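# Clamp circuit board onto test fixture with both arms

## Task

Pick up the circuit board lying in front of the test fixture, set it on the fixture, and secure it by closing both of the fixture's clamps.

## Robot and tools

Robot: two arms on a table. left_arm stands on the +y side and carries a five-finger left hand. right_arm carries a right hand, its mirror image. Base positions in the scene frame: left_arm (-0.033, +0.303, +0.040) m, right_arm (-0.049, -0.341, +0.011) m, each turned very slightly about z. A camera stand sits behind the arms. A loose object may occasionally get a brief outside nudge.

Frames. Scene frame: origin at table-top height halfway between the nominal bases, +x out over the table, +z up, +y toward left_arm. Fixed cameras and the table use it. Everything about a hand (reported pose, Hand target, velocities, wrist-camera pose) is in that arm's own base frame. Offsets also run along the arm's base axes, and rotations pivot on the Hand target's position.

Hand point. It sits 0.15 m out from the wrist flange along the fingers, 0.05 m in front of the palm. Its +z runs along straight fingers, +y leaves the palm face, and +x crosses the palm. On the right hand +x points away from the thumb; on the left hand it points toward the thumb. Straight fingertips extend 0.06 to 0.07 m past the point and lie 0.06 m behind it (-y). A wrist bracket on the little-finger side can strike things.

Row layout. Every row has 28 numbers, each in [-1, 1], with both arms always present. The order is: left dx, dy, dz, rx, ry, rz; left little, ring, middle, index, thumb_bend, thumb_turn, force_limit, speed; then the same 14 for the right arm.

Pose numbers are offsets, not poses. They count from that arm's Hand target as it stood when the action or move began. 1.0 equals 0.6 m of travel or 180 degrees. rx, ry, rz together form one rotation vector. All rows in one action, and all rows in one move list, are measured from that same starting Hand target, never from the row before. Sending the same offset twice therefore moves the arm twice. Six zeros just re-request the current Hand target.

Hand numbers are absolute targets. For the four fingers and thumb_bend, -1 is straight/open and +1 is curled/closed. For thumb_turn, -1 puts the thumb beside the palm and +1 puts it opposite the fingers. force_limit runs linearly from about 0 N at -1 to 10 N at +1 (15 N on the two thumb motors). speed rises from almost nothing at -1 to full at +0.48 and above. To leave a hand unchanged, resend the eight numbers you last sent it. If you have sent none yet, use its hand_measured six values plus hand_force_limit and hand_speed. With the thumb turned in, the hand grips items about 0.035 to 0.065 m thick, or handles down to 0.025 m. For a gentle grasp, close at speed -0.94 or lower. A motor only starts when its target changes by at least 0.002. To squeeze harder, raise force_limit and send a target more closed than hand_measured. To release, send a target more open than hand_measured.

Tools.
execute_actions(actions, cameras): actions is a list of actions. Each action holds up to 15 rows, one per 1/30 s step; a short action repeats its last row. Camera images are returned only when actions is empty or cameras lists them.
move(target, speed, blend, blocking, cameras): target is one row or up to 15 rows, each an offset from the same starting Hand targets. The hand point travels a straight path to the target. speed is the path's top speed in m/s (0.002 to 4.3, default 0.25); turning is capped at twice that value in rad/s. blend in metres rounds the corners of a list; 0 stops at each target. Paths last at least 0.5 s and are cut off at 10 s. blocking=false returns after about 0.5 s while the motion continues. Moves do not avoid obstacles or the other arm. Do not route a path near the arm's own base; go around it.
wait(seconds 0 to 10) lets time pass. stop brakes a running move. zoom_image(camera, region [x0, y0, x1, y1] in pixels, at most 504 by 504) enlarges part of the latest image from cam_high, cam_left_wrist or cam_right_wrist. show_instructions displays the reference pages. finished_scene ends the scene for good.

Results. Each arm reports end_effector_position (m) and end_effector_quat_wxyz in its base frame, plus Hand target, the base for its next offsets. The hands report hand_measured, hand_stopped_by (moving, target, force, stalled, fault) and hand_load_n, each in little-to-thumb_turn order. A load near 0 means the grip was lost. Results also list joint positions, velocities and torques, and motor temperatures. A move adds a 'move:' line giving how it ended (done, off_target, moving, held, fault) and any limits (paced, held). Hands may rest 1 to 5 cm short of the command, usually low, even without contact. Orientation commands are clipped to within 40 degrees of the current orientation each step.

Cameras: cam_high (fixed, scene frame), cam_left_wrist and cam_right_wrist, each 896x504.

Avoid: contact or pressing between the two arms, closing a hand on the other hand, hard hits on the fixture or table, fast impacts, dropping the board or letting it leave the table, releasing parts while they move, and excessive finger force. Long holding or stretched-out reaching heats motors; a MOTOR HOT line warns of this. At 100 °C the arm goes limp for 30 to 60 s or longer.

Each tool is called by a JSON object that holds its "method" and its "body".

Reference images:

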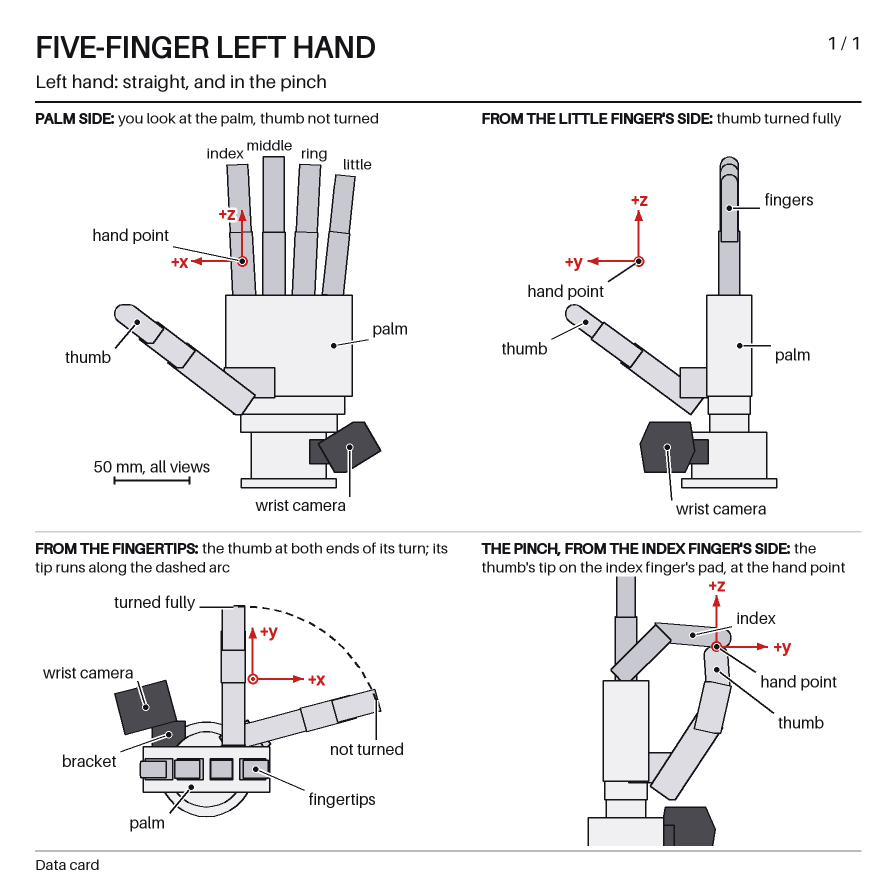

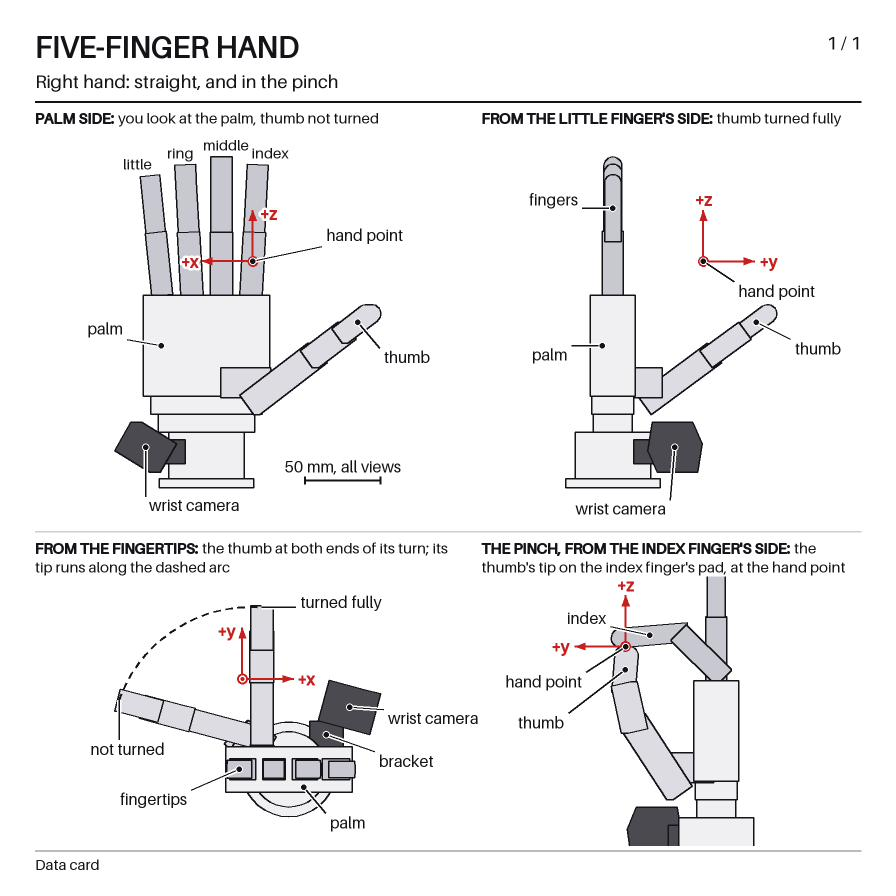

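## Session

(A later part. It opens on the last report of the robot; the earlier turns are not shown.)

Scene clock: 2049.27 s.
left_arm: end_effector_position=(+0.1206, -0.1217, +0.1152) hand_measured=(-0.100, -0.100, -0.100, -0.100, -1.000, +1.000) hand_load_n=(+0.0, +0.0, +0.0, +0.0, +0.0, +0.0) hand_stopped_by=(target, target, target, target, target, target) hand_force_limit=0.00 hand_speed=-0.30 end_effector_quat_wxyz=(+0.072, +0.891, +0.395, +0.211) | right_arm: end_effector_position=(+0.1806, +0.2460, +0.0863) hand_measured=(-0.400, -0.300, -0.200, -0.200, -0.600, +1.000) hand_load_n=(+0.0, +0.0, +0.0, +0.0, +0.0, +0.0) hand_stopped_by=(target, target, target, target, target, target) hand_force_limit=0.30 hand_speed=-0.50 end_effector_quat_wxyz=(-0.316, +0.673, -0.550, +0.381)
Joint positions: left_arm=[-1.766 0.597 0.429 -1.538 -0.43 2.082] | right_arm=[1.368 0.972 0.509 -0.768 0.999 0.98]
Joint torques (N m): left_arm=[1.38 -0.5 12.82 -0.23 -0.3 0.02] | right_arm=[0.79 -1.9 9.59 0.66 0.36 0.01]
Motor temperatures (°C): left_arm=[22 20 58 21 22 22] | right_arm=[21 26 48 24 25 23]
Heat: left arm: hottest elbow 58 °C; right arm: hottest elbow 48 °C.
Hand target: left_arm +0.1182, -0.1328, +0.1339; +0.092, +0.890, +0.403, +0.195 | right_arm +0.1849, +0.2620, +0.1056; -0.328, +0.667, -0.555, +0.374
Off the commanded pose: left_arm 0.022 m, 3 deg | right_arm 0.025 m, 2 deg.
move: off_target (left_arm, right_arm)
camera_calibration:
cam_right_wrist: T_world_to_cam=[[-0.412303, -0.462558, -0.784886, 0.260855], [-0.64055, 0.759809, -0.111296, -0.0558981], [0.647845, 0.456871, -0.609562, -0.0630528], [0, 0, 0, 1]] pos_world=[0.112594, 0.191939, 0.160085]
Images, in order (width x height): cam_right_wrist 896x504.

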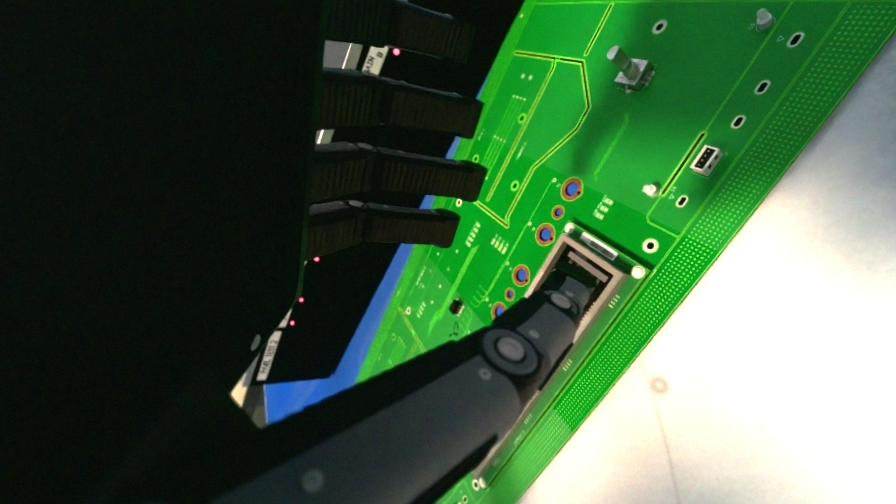

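{"method": "move", "body": {"target": [[0.036,0.005,0.11,0,0,0,0.8,0.8,0.8,-1,-1,1,0,0.2,0,0,0,0,0,0,-0.4,-0.3,-0.2,-0.2,-0.6,1,0.3,-0.5],[0.0763,0.1163,0.11,-0.1205,0.102,0.553,0.8,0.8,0.8,-1,-1,1,0,0.2,0,0,0,0,0,0,-0.4,-0.3,-0.2,-0.2,-0.6,1,0.3,-0.5],[-0.0237,0.083,0.11,-0.193,0.035,0.8767,0.8,0.8,0.8,-1,-1,1,0,0.2,0,0,0,0,0,0,-0.4,-0.3,-0.2,-0.2,-0.6,1,0.3,-0.5],[-0.0137,-0.0203,0.11,0.1677,0.0601,-0.7553,0.8,0.8,0.8,-1,-1,1,0,0.2,0,0,0,0,0,0,-0.4,-0.3,-0.2,-0.2,-0.6,1,0.3,-0.5]], "speed": 0.4, "blend": 0.02, "cameras": ["cam_left_wrist","cam_high"]}}

Scene clock: 2093.80 s.
left_arm: end_effector_position=(+0.1028, -0.1381, +0.1849) hand_measured=(+0.800, +0.800, +0.800, -1.000, -1.000, +1.000) hand_load_n=(+0.0, +0.0, +0.0, +0.0, +0.0, +0.0) hand_stopped_by=(target, target, target, target, target, target) hand_force_limit=0.00 hand_speed=0.20 end_effector_quat_wxyz=(+0.006, +0.705, -0.709, -0.021) | right_arm: end_effector_position=(+0.1806, +0.2459, +0.0863) hand_measured=(-0.400, -0.300, -0.200, -0.200, -0.600, +1.000) hand_load_n=(+0.0, +0.0, +0.0, +0.0, +0.0, +0.5) hand_stopped_by=(target, target, target, target, target, target) hand_force_limit=0.30 hand_speed=-0.50 end_effector_quat_wxyz=(-0.316, +0.673, -0.549, +0.381)
Joint positions: left_arm=[-0.577 0.857 0.83 -1.587 0.004 -0.571] | right_arm=[1.368 0.972 0.509 -0.769 0.999 0.98]
Joint torques (N m): left_arm=[-0.03 -3.43 12.25 0.02 -0.05 -0.1] | right_arm=[0.85 -1.9 9.59 0.66 0.36 0.01]
Motor temperatures (°C): left_arm=[22 20 61 21 22 22] | right_arm=[21 25 49 24 25 23]
Heat: left arm: hottest elbow 61 °C; right arm: hottest elbow 49 °C.
Hand target: left_arm +0.1099, -0.1450, +0.1998; +0.000, +0.707, -0.707, +0.001 | right_arm +0.1849, +0.2619, +0.1055; -0.328, +0.667, -0.555, +0.374
Off the commanded pose: left_arm 0.018 m, 3 deg | right_arm 0.025 m, 2 deg.
move: off_target (left_arm, right_arm)
camera_calibration:
cam_left_wrist: T_world_to_cam=[[0.969482, -0.243661, -0.0270766, -0.13143], [-0.204908, -0.865981, 0.456169, -0.177516], [-0.134599, -0.4367, -0.889481, 0.234653], [0, 0, 0, 1]] pos_world=[0.122628, -0.0832774, 0.286138]
Images, in order (width x height): cam_high 896x504, cam_left_wrist 896x504.

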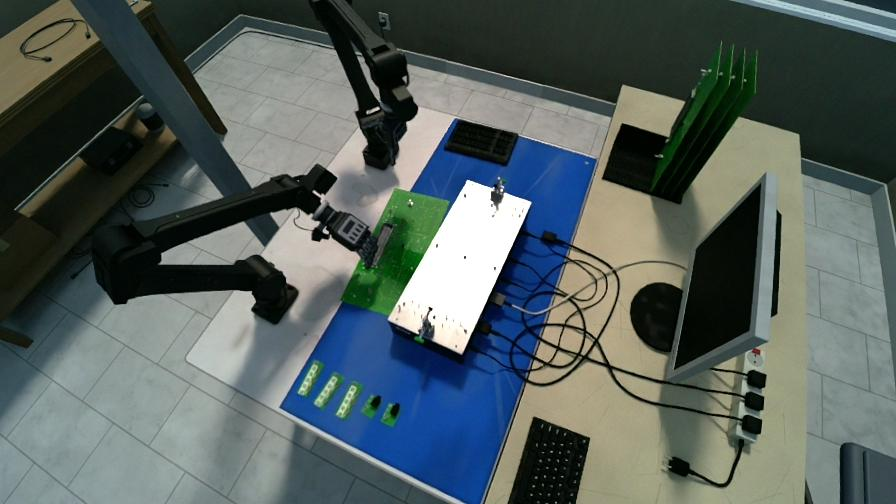

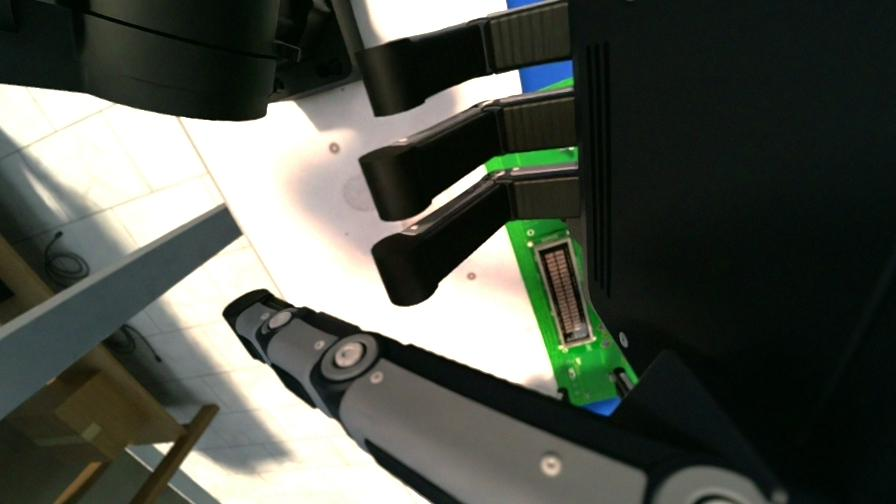

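{"method": "zoom_image", "body": {"camera": "cam_left_wrist", "region": [480, 200, 680, 440]}}

Scaled by 2.100.

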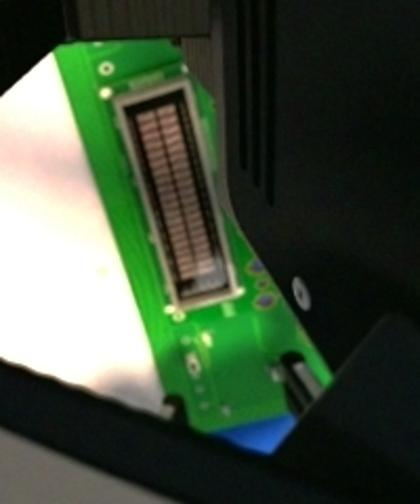

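{"method": "move", "body": {"target": [[0.0133,-0.0033,-0.235,0,0,0,0.8,0.8,0.8,-1,-1,1,0,0.2,0,0,0,0,0,0,-0.4,-0.3,-0.2,-0.2,-0.6,1,0.3,-0.5]], "speed": 0.2, "cameras": ["cam_left_wrist","cam_high"]}}

{"method": "zoom_image", "body": {"camera": "cam_high", "region": [320, 120, 480, 280]}}

Scene clock: 2118.60 s.
left_arm: end_effector_position=(+0.1128, -0.1443, +0.0575) hand_measured=(+0.800, +0.800, +0.800, -1.000, -1.000, +1.000) hand_load_n=(+0.0, +0.0, +0.0, +0.0, +0.0, +0.0) hand_stopped_by=(target, target, target, target, target, target) hand_force_limit=0.00 hand_speed=0.20 end_effector_quat_wxyz=(+0.002, +0.705, -0.709, -0.005) | right_arm: end_effector_position=(+0.1806, +0.2459, +0.0863) hand_measured=(-0.400, -0.300, -0.200, -0.200, -0.600, +1.000) hand_load_n=(+0.0, +0.0, +0.0, +0.0, +0.0, +0.0) hand_stopped_by=(target, target, target, target, target, target) hand_force_limit=0.30 hand_speed=-0.50 end_effector_quat_wxyz=(-0.316, +0.673, -0.549, +0.381)
Joint positions: left_arm=[-0.577 0.961 0.544 -1.164 0.003 -0.571] | right_arm=[1.368 0.972 0.509 -0.769 0.999 0.98]
Joint torques (N m): left_arm=[1.08 -2.96 8.94 0.68 -0.04 -0.03] | right_arm=[0.85 -1.9 9.59 0.65 0.36 0.01]
Motor temperatures (°C): left_arm=[22 20 61 21 22 22] | right_arm=[21 25 50 24 25 23]
Heat: left arm: hottest elbow 61 °C; right arm: hottest elbow 50 °C.
Hand target: left_arm +0.1179, -0.1469, +0.0588; +0.000, +0.707, -0.707, +0.001 | right_arm +0.1849, +0.2619, +0.1055; -0.328, +0.667, -0.555, +0.374
Off the commanded pose: left_arm 0.006 m, 1 deg | right_arm 0.025 m, 2 deg.
move: off_target (right_arm)
camera_calibration:
cam_left_wrist: T_world_to_cam=[[0.969899, -0.243469, 0.00436564, -0.147889], [-0.217541, -0.858278, 0.464795, -0.120736], [-0.109416, -0.451754, -0.885408, 0.114779], [0, 0, 0, 1]] pos_world=[0.129731, -0.0877795, 0.158389]
Images, in order (width x height): cam_high 896x504, cam_left_wrist 896x504.

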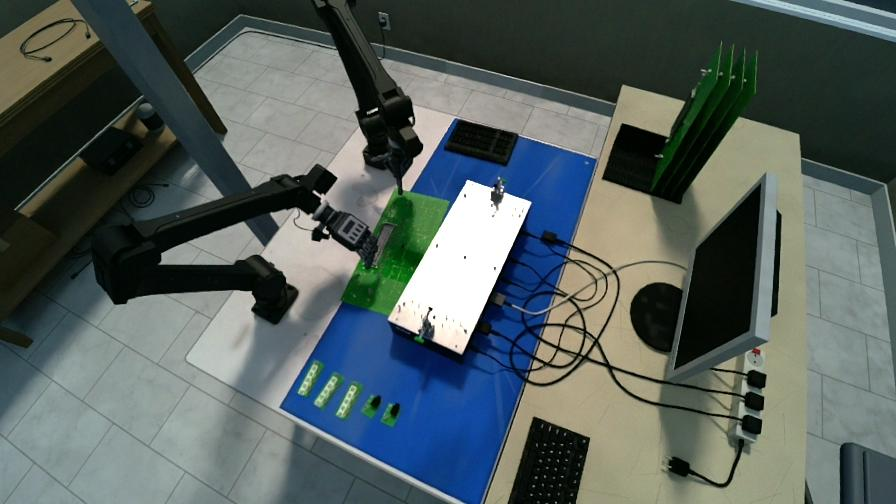

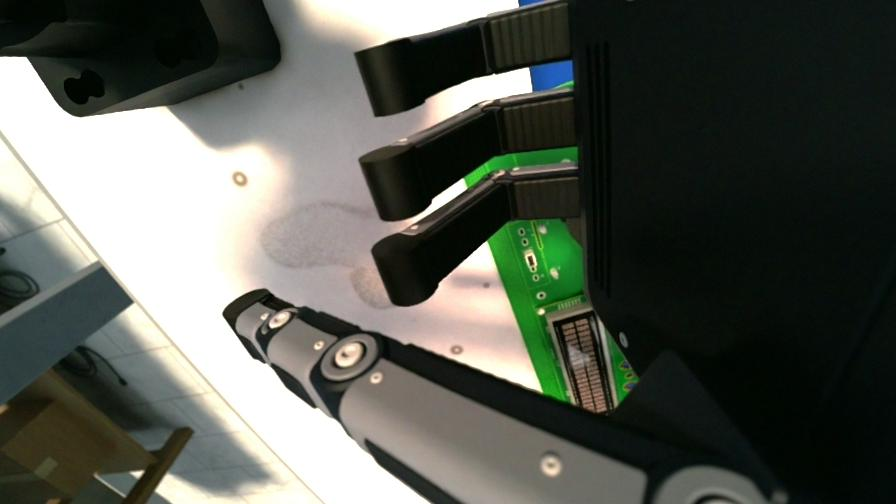

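Scaled by 3.150.

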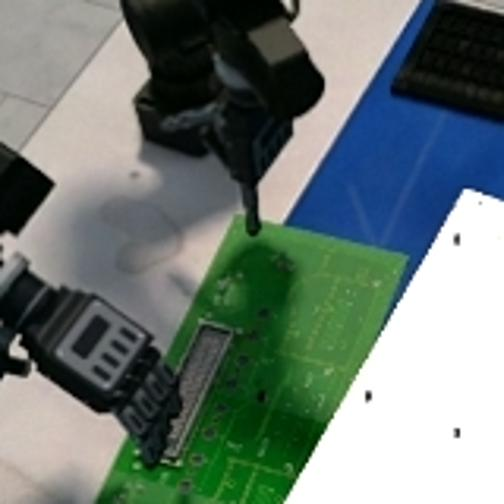

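{"method": "move", "body": {"target": [[0,-0.003,-0.047,0,0,0,0.8,0.8,0.8,-1,-1,1,0,0.2,0,0,0,0,0,0,-0.4,-0.3,-0.2,-0.2,-0.6,1,0.3,-0.5]], "speed": 0.08, "cameras": ["cam_high"]}}

{"method": "zoom_image", "body": {"camera": "cam_high", "region": [360, 160, 440, 240]}}

Scene clock: 2126.70 s.
left_arm: end_effector_position=(+0.1160, -0.1464, +0.0318) hand_measured=(+0.800, +0.800, +0.800, -1.000, -1.000, +1.000) hand_load_n=(+0.0, +0.0, +0.0, +0.0, +0.0, +0.0) hand_stopped_by=(target, target, target, target, target, target) hand_force_limit=0.00 hand_speed=0.20 end_effector_quat_wxyz=(+0.001, +0.705, -0.709, +0.001) | right_arm: end_effector_position=(+0.1806, +0.2459, +0.0863) hand_measured=(-0.400, -0.300, -0.200, -0.200, -0.600, +1.000) hand_load_n=(+0.0, +0.0, +0.0, +0.0, +0.0, +0.0) hand_stopped_by=(target, target, target, target, target, target) hand_force_limit=0.30 hand_speed=-0.50 end_effector_quat_wxyz=(-0.316, +0.673, -0.549, +0.381)
Joint positions: left_arm=[-0.577 1.01 0.497 -1.057 0.003 -0.571] | right_arm=[1.368 0.972 0.509 -0.769 0.999 0.98]
Joint torques (N m): left_arm=[0.38 -2.9 8.14 0.69 -0.04 -0.09] | right_arm=[0.85 -1.9 9.59 0.66 0.36 0.01]
Motor temperatures (°C): left_arm=[22 20 60 21 22 22] | right_arm=[21 25 50 24 25 23]
Heat: left arm: hottest elbow 60 °C; right arm: hottest elbow 50 °C.
Hand target: left_arm +0.1180, -0.1488, +0.0306; +0.000, +0.707, -0.707, +0.001 | right_arm +0.1849, +0.2619, +0.1055; -0.328, +0.667, -0.555, +0.374
Off the commanded pose: left_arm 0.003 m, 0 deg | right_arm 0.025 m, 2 deg.
move: off_target (right_arm)
Images, in order (width x height): cam_high 896x504.

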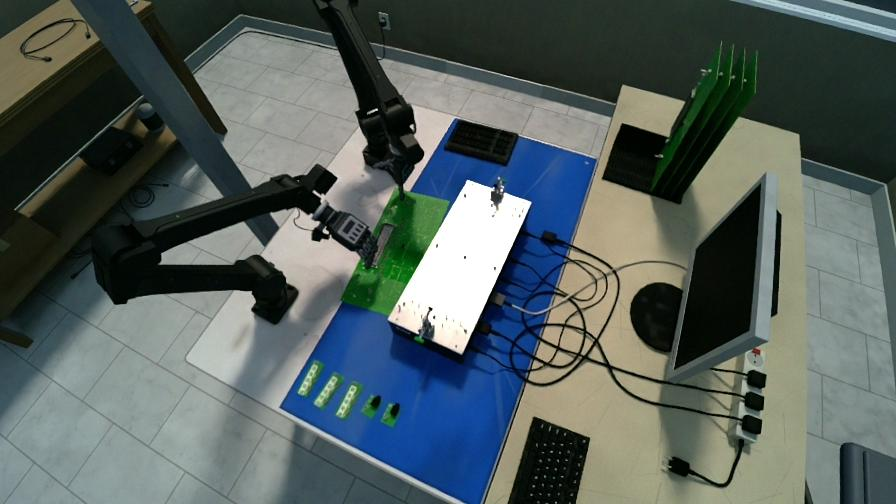

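Scaled by 6.300.

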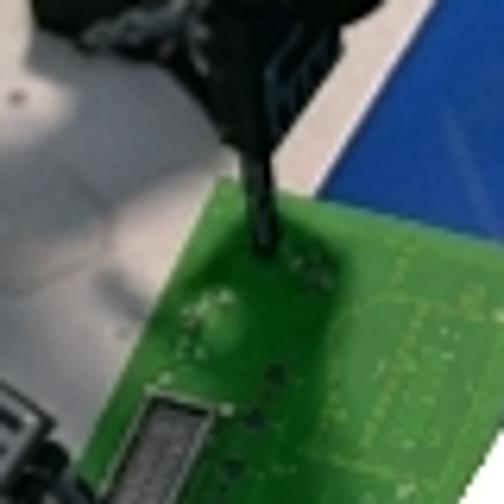

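{"method": "move", "body": {"target": [[0.055,0.005,0,0,0,0,0.8,0.8,0.8,-1,-1,1,0,0.2,0,0,0,0,0,0,-0.4,-0.3,-0.2,-0.2,-0.6,1,0.3,-0.5],[0.1,0.026,0,0,0,0,0.8,0.8,0.8,-1,-1,1,0,0.2,0,0,0,0,0,0,-0.4,-0.3,-0.2,-0.2,-0.6,1,0.3,-0.5]], "speed": 0.06, "cameras": ["cam_high","cam_left_wrist"]}}

{"method": "zoom_image", "body": {"camera": "cam_high", "region": [320, 160, 480, 340]}}

Scene clock: 2136.60 s.
left_arm: end_effector_position=(+0.1572, -0.1308, +0.0272) hand_measured=(+0.800, +0.800, +0.800, -1.000, -1.000, +1.000) hand_load_n=(+0.0, +0.0, +0.0, -3.0, +0.0, +0.0) hand_stopped_by=(target, target, target, target, target, target) hand_force_limit=0.00 hand_speed=0.20 end_effector_quat_wxyz=(+0.011, +0.706, -0.708, -0.012) | right_arm: end_effector_position=(+0.1806, +0.2459, +0.0863) hand_measured=(-0.400, -0.300, -0.200, -0.200, -0.600, +1.000) hand_load_n=(+0.0, +0.0, +0.0, +0.0, +0.0, +0.0) hand_stopped_by=(target, target, target, target, target, target) hand_force_limit=0.30 hand_speed=-0.50 end_effector_quat_wxyz=(-0.316, +0.673, -0.549, +0.381)
Joint positions: left_arm=[-0.42 1.149 0.565 -1.017 0.012 -0.416] | right_arm=[1.368 0.972 0.509 -0.769 0.999 0.98]
Joint torques (N m): left_arm=[2.32 -3.72 10.39 1.1 -0.4 0.13] | right_arm=[0.85 -1.85 9.59 0.65 0.36 0.01]
Motor temperatures (°C): left_arm=[22 20 58 21 22 22] | right_arm=[21 25 50 24 25 23]
Heat: left arm: hottest elbow 58 °C; right arm: hottest elbow 50 °C.
Hand target: left_arm +0.1780, -0.1331, +0.0306; +0.000, +0.707, -0.707, +0.001 | right_arm +0.1849, +0.2619, +0.1055; -0.328, +0.667, -0.555, +0.374
Off the commanded pose: left_arm 0.021 m, 2 deg | right_arm 0.025 m, 2 deg.
move: off_target (left_arm, right_arm)
camera_calibration:
cam_left_wrist: T_world_to_cam=[[0.970169, -0.241811, -0.0173012, -0.186774], [-0.20538, -0.857725, 0.471303, -0.087479], [-0.128806, -0.45369, -0.881802, 0.101643], [0, 0, 0, 1]] pos_world=[0.176328, -0.0740826, 0.127627]
Images, in order (width x height): cam_high 896x504, cam_left_wrist 896x504.

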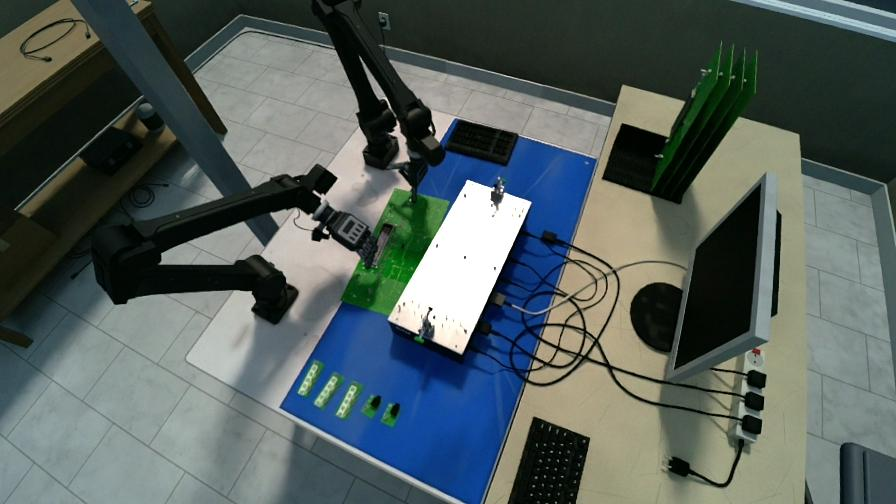

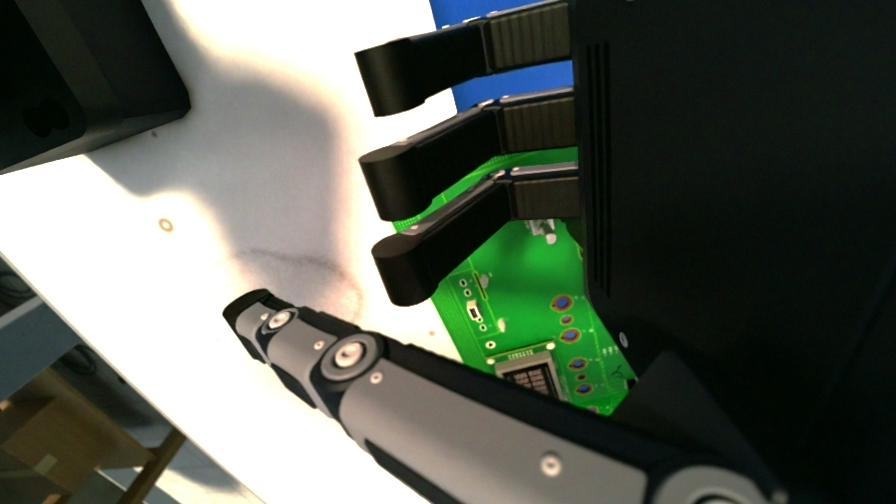

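Scaled by 2.800.

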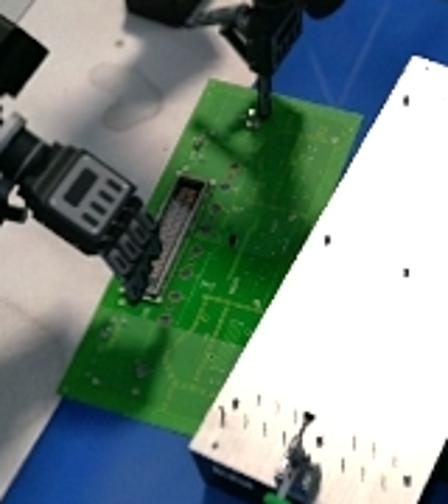

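{"method": "move", "body": {"target": [[-0.02,0,0.1,0,0,0,0.8,0.8,0.8,-1,-1,1,0,0.2,0,0,0,0,0,0,-0.4,-0.3,-0.2,-0.2,-0.6,1,0.3,-0.5],[-0.105,-0.0415,0.09,0,0,0,0.8,0.8,0.8,-1,-1,1,0,0.2,0,0,0,0,0,0,-0.4,-0.3,-0.2,-0.2,-0.6,1,0.3,-0.5],[-0.1,-0.0415,0,0,0,0,0.8,0.8,0.8,-1,-1,1,0,0.2,0,0,0,0,0,0,-0.4,-0.3,-0.2,-0.2,-0.6,1,0.3,-0.5]], "speed": 0.15, "cameras": ["cam_high","cam_left_wrist"]}}

{"method": "zoom_image", "body": {"camera": "cam_high", "region": [360, 160, 440, 240]}}

Scene clock: 2150.00 s.
left_arm: end_effector_position=(+0.1139, -0.1548, +0.0301) hand_measured=(+0.800, +0.800, +0.800, -1.000, -1.000, +1.000) hand_load_n=(+0.0, +0.0, +0.0, +0.0, +0.0, +0.5) hand_stopped_by=(target, target, target, target, target, target) hand_force_limit=0.00 hand_speed=0.20 end_effector_quat_wxyz=(+0.002, +0.704, -0.710, -0.004) | right_arm: end_effector_position=(+0.1806, +0.2459, +0.0863) hand_measured=(-0.400, -0.300, -0.200, -0.200, -0.600, +1.000) hand_load_n=(+0.0, +0.0, +0.0, +0.0, +0.0, +0.0) hand_stopped_by=(target, target, target, target, target, target) hand_force_limit=0.30 hand_speed=-0.50 end_effector_quat_wxyz=(-0.316, +0.673, -0.549, +0.381)
Joint positions: left_arm=[-0.615 1.034 0.505 -1.049 0.003 -0.607] | right_arm=[1.368 0.972 0.509 -0.769 0.999 0.98]
Joint torques (N m): left_arm=[0.73 -3.55 8.34 0.66 -0.04 -0.09] | right_arm=[0.85 -1.9 9.59 0.66 0.36 0.01]
Motor temperatures (°C): left_arm=[22 20 57 21 22 22] | right_arm=[21 25 50 24 25 23]
Heat: left arm: hottest elbow 57 °C; right arm: hottest elbow 50 °C.
Hand target: left_arm +0.1179, -0.1580, +0.0306; +0.000, +0.707, -0.707, +0.001 | right_arm +0.1849, +0.2619, +0.1055; -0.328, +0.667, -0.555, +0.374
Off the commanded pose: left_arm 0.005 m, 1 deg | right_arm 0.025 m, 2 deg.
move: off_target (right_arm)
camera_calibration:
cam_left_wrist: T_world_to_cam=[[0.969239, -0.246037, 0.00650002, -0.151716], [-0.220724, -0.857227, 0.465234, -0.116242], [-0.108893, -0.452357, -0.885164, 0.085769], [0, 0, 0, 1]] pos_world=[0.130731, -0.0981752, 0.130985]
Images, in order (width x height): cam_high 896x504, cam_left_wrist 896x504.

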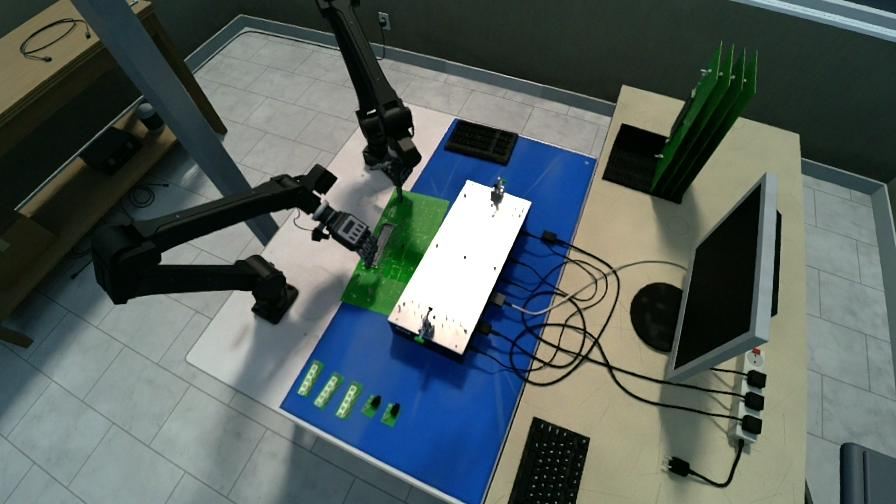

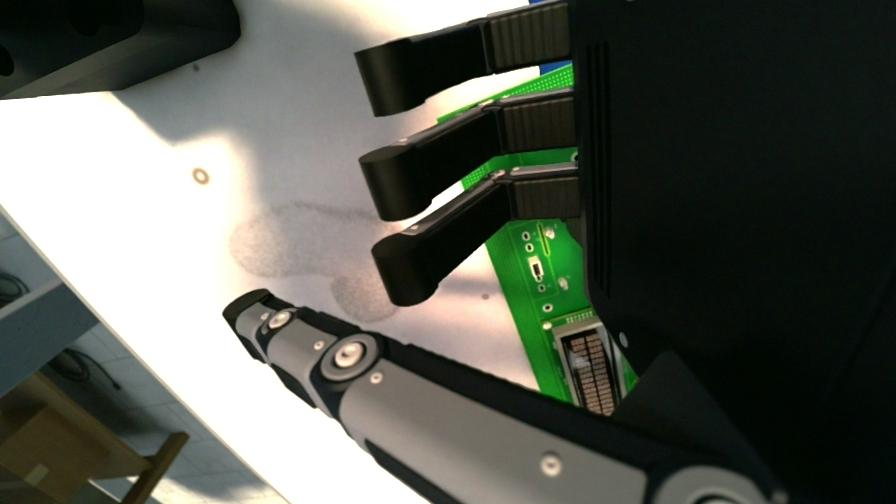

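Scaled by 6.300.

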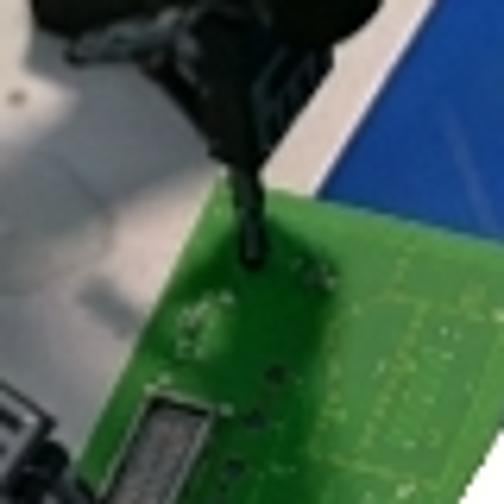

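{"method": "move", "body": {"target": [[0.045,0.005,0,0,0,0,0.8,0.8,0.8,-1,-1,1,0,0.2,0,0,0,0,0,0,-0.4,-0.3,-0.2,-0.2,-0.6,1,0.3,-0.5]], "speed": 0.06, "cameras": ["cam_high"]}}

{"method": "zoom_image", "body": {"camera": "cam_high", "region": [360, 160, 440, 240]}}

Scene clock: 2154.87 s.
left_arm: end_effector_position=(+0.1213, -0.1502, +0.0273) hand_measured=(+0.800, +0.800, +0.800, -1.000, -1.000, +1.000) hand_load_n=(+0.0, +0.0, +0.0, -8.0, +0.0, +0.0) hand_stopped_by=(target, target, target, target, target, target) hand_force_limit=0.00 hand_speed=0.20 end_effector_quat_wxyz=(+0.013, +0.700, -0.714, -0.013) | right_arm: end_effector_position=(+0.1806, +0.2459, +0.0863) hand_measured=(-0.400, -0.300, -0.200, -0.200, -0.600, +1.000) hand_load_n=(+0.0, +0.0, +0.0, +0.0, +0.0, +0.0) hand_stopped_by=(target, target, target, target, target, target) hand_force_limit=0.30 hand_speed=-0.50 end_effector_quat_wxyz=(-0.316, +0.673, -0.549, +0.381)
Joint positions: left_arm=[-0.565 1.082 0.519 -1.04 0.02 -0.546] | right_arm=[1.368 0.972 0.509 -0.769 0.999 0.98]
Joint torques (N m): left_arm=[2.84 -2.55 10.71 1.26 -0.68 0.02] | right_arm=[0.91 -1.9 9.58 0.65 0.36 0.01]
Motor temperatures (°C): left_arm=[22 20 57 21 22 22] | right_arm=[21 25 50 24 25 23]
Heat: left arm: hottest elbow 57 °C; right arm: hottest elbow 50 °C.
Hand target: left_arm +0.1449, -0.1550, +0.0306; +0.000, +0.707, -0.707, +0.001 | right_arm +0.1849, +0.2619, +0.1055; -0.328, +0.667, -0.555, +0.374
Off the commanded pose: left_arm 0.024 m, 2 deg | right_arm 0.025 m, 2 deg.
move: off_target (left_arm, right_arm)
Images, in order (width x height): cam_high 896x504.

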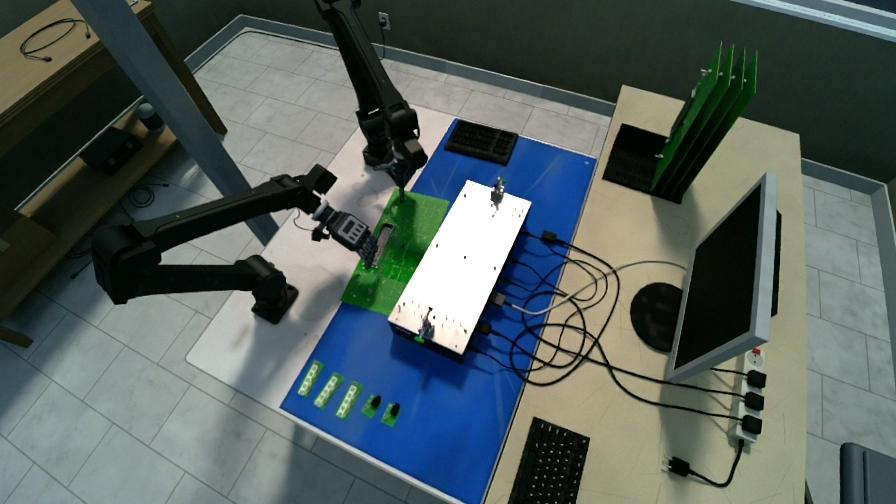

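Scaled by 6.300.

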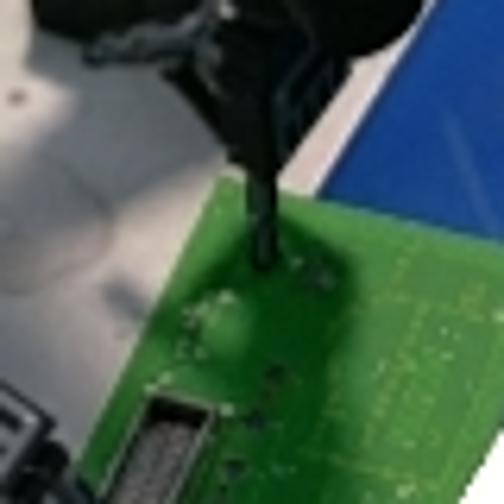

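{"method": "move", "body": {"target": [[-0.035,0.0,0.025,0,0,0,0.8,0.8,0.8,-1,-1,1,0,0.2,0,0,0,0,0,0,-0.4,-0.3,-0.2,-0.2,-0.6,1,0.3,-0.5],[0.03,0.0,0.010,0,0,0,0.8,0.8,0.8,-1,-1,1,0,0.2,0,0,0,0,0,0,-0.4,-0.3,-0.2,-0.2,-0.6,1,0.3,-0.5]], "speed": 0.06, "cameras": ["cam_high"]}}

{"method": "zoom_image", "body": {"camera": "cam_high", "region": [360, 160, 440, 240]}}

Scene clock: 2164.47 s.
left_arm: end_effector_position=(+0.1392, -0.1465, +0.0280) hand_measured=(+0.800, +0.800, +0.800, -1.000, -1.000, +1.000) hand_load_n=(+0.0, +0.5, +0.0, -3.0, +0.0, +0.0) hand_stopped_by=(target, target, target, target, target, target) hand_force_limit=0.00 hand_speed=0.20 end_effector_quat_wxyz=(+0.008, +0.705, -0.708, -0.020) | right_arm: end_effector_position=(+0.1806, +0.2459, +0.0863) hand_measured=(-0.400, -0.300, -0.200, -0.200, -0.600, +1.000) hand_load_n=(+0.0, +0.0, +0.0, +0.0, +0.0, +0.0) hand_stopped_by=(target, target, target, target, target, target) hand_force_limit=0.30 hand_speed=-0.50 end_effector_quat_wxyz=(-0.316, +0.673, -0.549, +0.381)
Joint positions: left_arm=[-0.521 1.131 0.555 -1.038 0.004 -0.517] | right_arm=[1.368 0.972 0.509 -0.769 0.999 0.98]
Joint torques (N m): left_arm=[2.2 -3.96 11.34 0.9 -0.12 0.09] | right_arm=[0.85 -1.96 9.58 0.66 0.36 0.01]
Motor temperatures (°C): left_arm=[22 20 57 21 22 22] | right_arm=[21 25 50 24 25 23]
Heat: left arm: hottest elbow 57 °C; right arm: hottest elbow 50 °C.
Hand target: left_arm +0.1629, -0.1549, +0.0366; +0.000, +0.707, -0.707, +0.001 | right_arm +0.1849, +0.2619, +0.1055; -0.328, +0.667, -0.555, +0.374
Off the commanded pose: left_arm 0.027 m, 3 deg | right_arm 0.025 m, 2 deg.
move: off_target (left_arm, right_arm)
Images, in order (width x height): cam_high 896x504.

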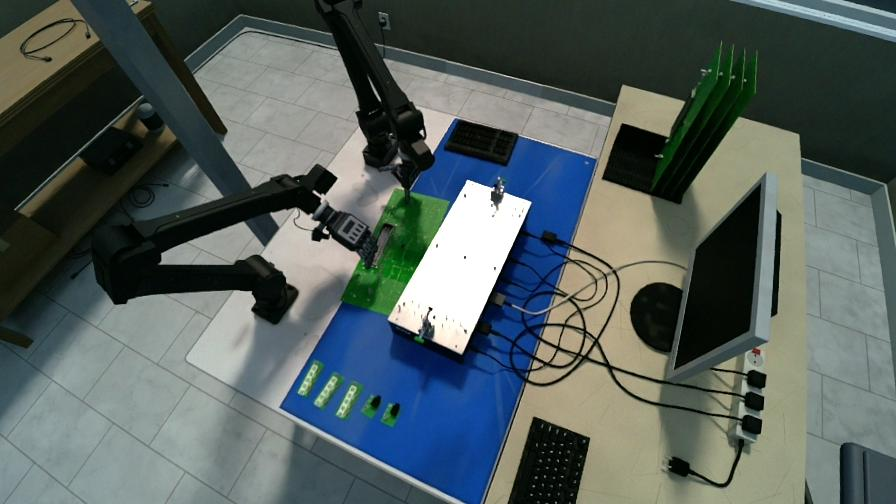

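Scaled by 6.300.

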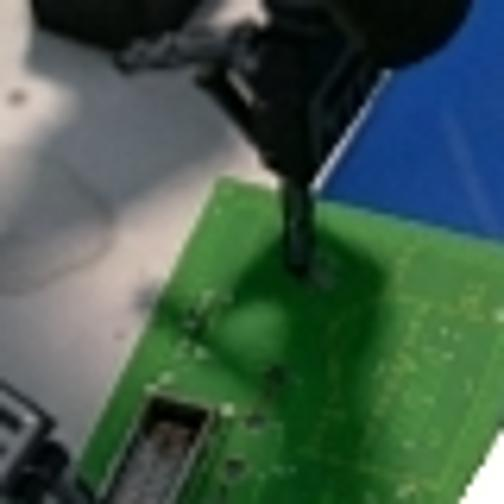

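{"method": "move", "body": {"target": [[0.05,0.01,0.003,0,0,0,0.8,0.8,0.8,-1,-1,1,0,0.2,0,0,0,0,0,0,-0.4,-0.3,-0.2,-0.2,-0.6,1,0.3,-0.5]], "speed": 0.06, "cameras": ["cam_high"]}}

{"method": "zoom_image", "body": {"camera": "cam_high", "region": [340, 160, 460, 330]}}

Scene clock: 2169.83 s.
left_arm: end_effector_position=(+0.1625, -0.1406, +0.0293) hand_measured=(+0.800, +0.800, +0.800, -1.000, -1.000, +1.000) hand_load_n=(+0.0, +0.5, +0.0, -3.5, +0.0, +0.0) hand_stopped_by=(target, target, target, target, target, target) hand_force_limit=0.00 hand_speed=0.20 end_effector_quat_wxyz=(+0.014, +0.705, -0.709, -0.028) | right_arm: end_effector_position=(+0.1806, +0.2459, +0.0863) hand_measured=(-0.400, -0.300, -0.200, -0.200, -0.600, +1.000) hand_load_n=(+0.0, +0.0, +0.0, +0.0, +0.0, +0.5) hand_stopped_by=(target, target, target, target, target, target) hand_force_limit=0.30 hand_speed=-0.50 end_effector_quat_wxyz=(-0.316, +0.673, -0.549, +0.381)
Joint positions: left_arm=[-0.451 1.202 0.607 -1.036 0.008 -0.445] | right_arm=[1.368 0.972 0.509 -0.769 0.999 0.98]
Joint torques (N m): left_arm=[2.32 -5.07 11.75 1.21 -0.26 0.08] | right_arm=[0.85 -1.96 9.59 0.65 0.36 0.01]
Motor temperatures (°C): left_arm=[22 20 57 21 22 22] | right_arm=[21 25 51 24 25 23]
Heat: left arm: hottest elbow 57 °C; right arm: hottest elbow 51 °C.
Hand target: left_arm +0.1930, -0.1489, +0.0383; +0.000, +0.707, -0.707, +0.001 | right_arm +0.1849, +0.2619, +0.1055; -0.328, +0.667, -0.555, +0.374
Off the commanded pose: left_arm 0.033 m, 4 deg | right_arm 0.025 m, 2 deg.
move: off_target (left_arm, right_arm)
Images, in order (width x height): cam_high 896x504.

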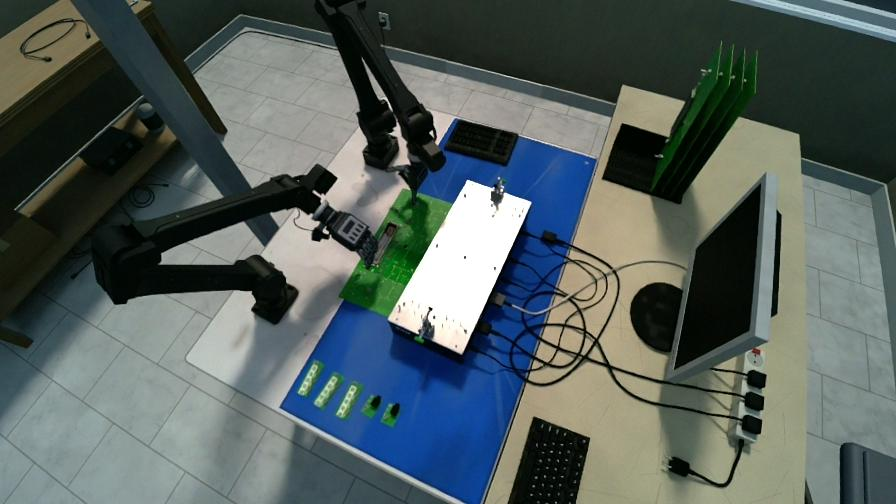

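Scaled by 2.965.

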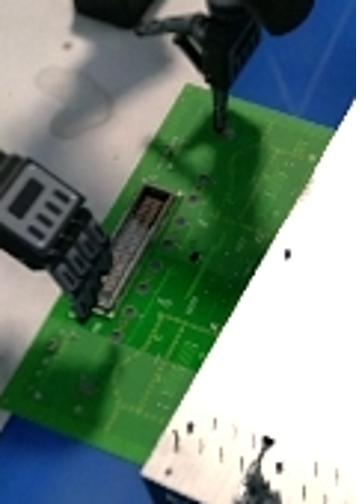

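{"method": "move", "body": {"target": [[-0.05,-0.005,0.04,0,0,0,0.8,0.8,0.8,-1,-1,1,0,0.2,0,0,0,0,0,0,-0.4,-0.3,-0.2,-0.2,-0.6,1,0.3,-0.5],[-0.05,-0.005,0.2,0,0,0,0.8,0.8,0.8,-1,-1,1,0,0.2,0,0,0,0,0,0,-0.4,-0.3,-0.2,-0.2,-0.6,1,0.3,-0.5]], "speed": 0.2, "cameras": ["cam_high","cam_left_wrist","cam_right_wrist"]}}

{"method": "zoom_image", "body": {"camera": "cam_left_wrist", "region": [400, 120, 680, 460]}}

Scene clock: 2182.73 s.
left_arm: end_effector_position=(+0.1543, -0.1443, +0.1444) hand_measured=(+0.800, +0.800, +0.800, -1.000, -1.000, +1.000) hand_load_n=(+0.0, +0.0, +0.0, +0.0, +0.0, +0.0) hand_stopped_by=(target, target, target, target, target, target) hand_force_limit=0.00 hand_speed=0.20 end_effector_quat_wxyz=(+0.007, +0.706, -0.708, -0.016) | right_arm: end_effector_position=(+0.1806, +0.2459, +0.0863) hand_measured=(-0.400, -0.300, -0.200, -0.200, -0.600, +1.000) hand_load_n=(+0.0, +0.0, +0.0, +0.0, +0.5, +0.0) hand_stopped_by=(target, target, target, target, target, target) hand_force_limit=0.30 hand_speed=-0.50 end_effector_quat_wxyz=(-0.316, +0.673, -0.549, +0.381)
Joint positions: left_arm=[-0.483 1.01 0.808 -1.404 0.003 -0.48] | right_arm=[1.368 0.972 0.509 -0.769 0.999 0.98]
Joint torques (N m): left_arm=[-0.21 -5.3 11.95 -0.12 -0.05 -0.13] | right_arm=[0.85 -1.9 9.58 0.65 0.36 0]
Motor temperatures (°C): left_arm=[22 20 59 21 22 22] | right_arm=[21 25 51 24 25 23]
Heat: left arm: hottest elbow 59 °C; right arm: hottest elbow 51 °C.
Hand target: left_arm +0.1629, -0.1520, +0.1584; +0.000, +0.707, -0.707, +0.001 | right_arm +0.1849, +0.2619, +0.1055; -0.328, +0.667, -0.555, +0.374
Off the commanded pose: left_arm 0.018 m, 2 deg | right_arm 0.025 m, 2 deg.
move: off_target (left_arm, right_arm)
camera_calibration:
cam_left_wrist: T_world_to_cam=[[0.970377, -0.240739, -0.0203382, -0.184673], [-0.204579, -0.863559, 0.460884, -0.154304], [-0.128516, -0.44307, -0.887227, 0.200702], [0, 0, 0, 1]] pos_world=[0.173428, -0.0887832, 0.245428]
cam_right_wrist: T_world_to_cam=[[-0.412285, -0.462886, -0.784703, 0.260886], [-0.640581, 0.759738, -0.111596, -0.0558329], [0.647825, 0.456656, -0.609744, -0.0629803], [0, 0, 0, 1]] pos_world=[0.112594, 0.191939, 0.160085]

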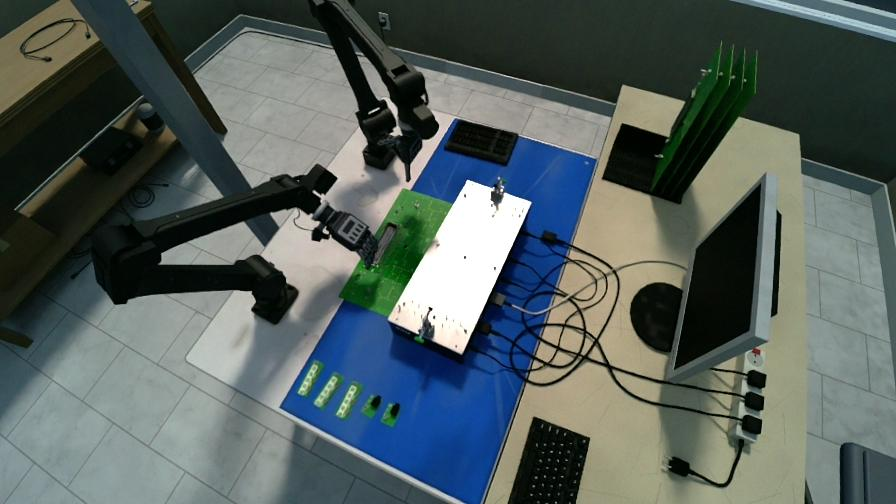

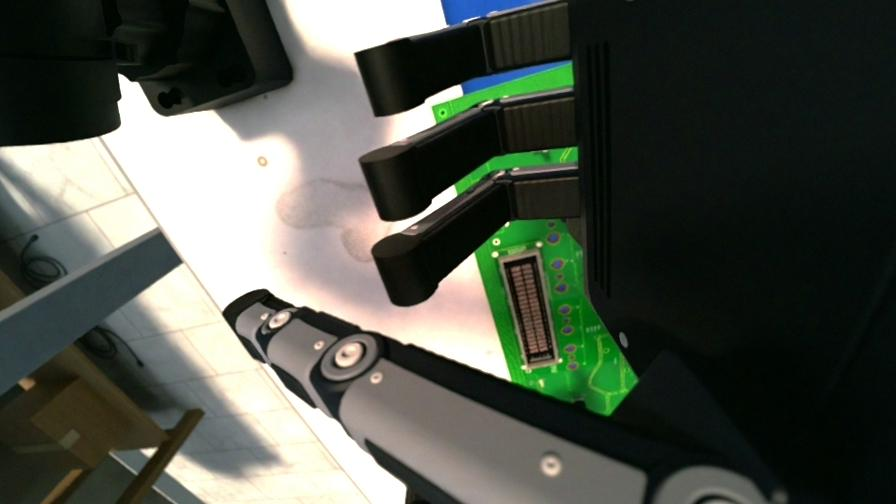

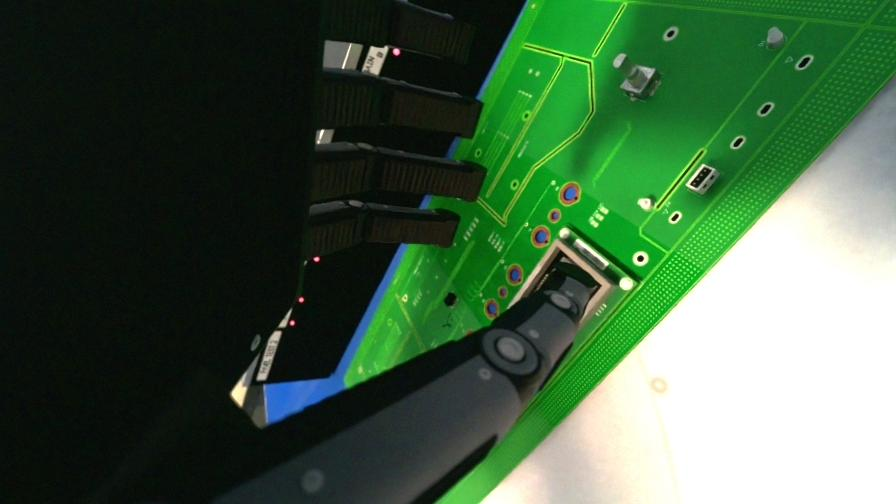

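Scaled by 1.482.

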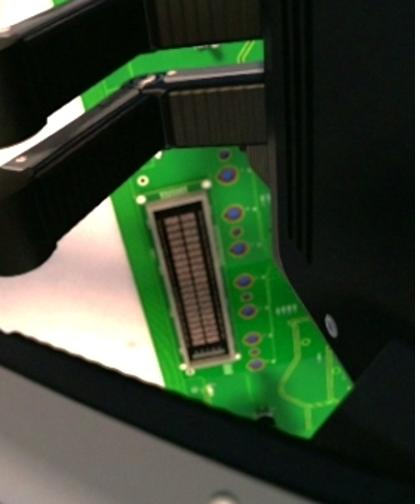

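{"method": "zoom_image", "body": {"camera": "cam_right_wrist", "region": [480, 180, 720, 360]}}

Scaled by 2.100.

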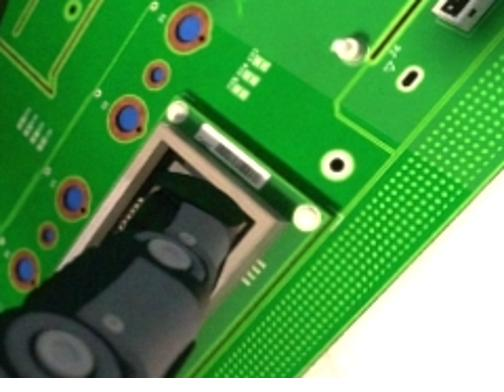

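{"method": "zoom_image", "body": {"camera": "cam_right_wrist", "region": [420, 0, 896, 504]}}

Scaled by 1.000.

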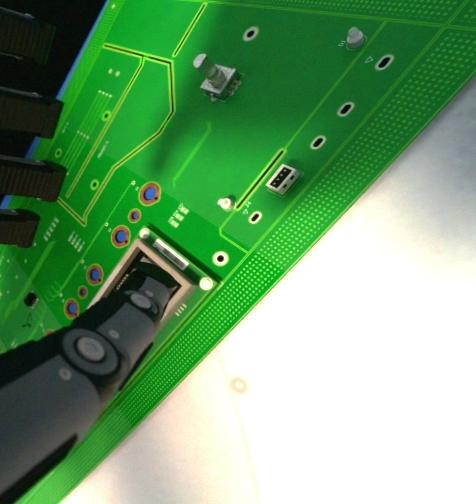

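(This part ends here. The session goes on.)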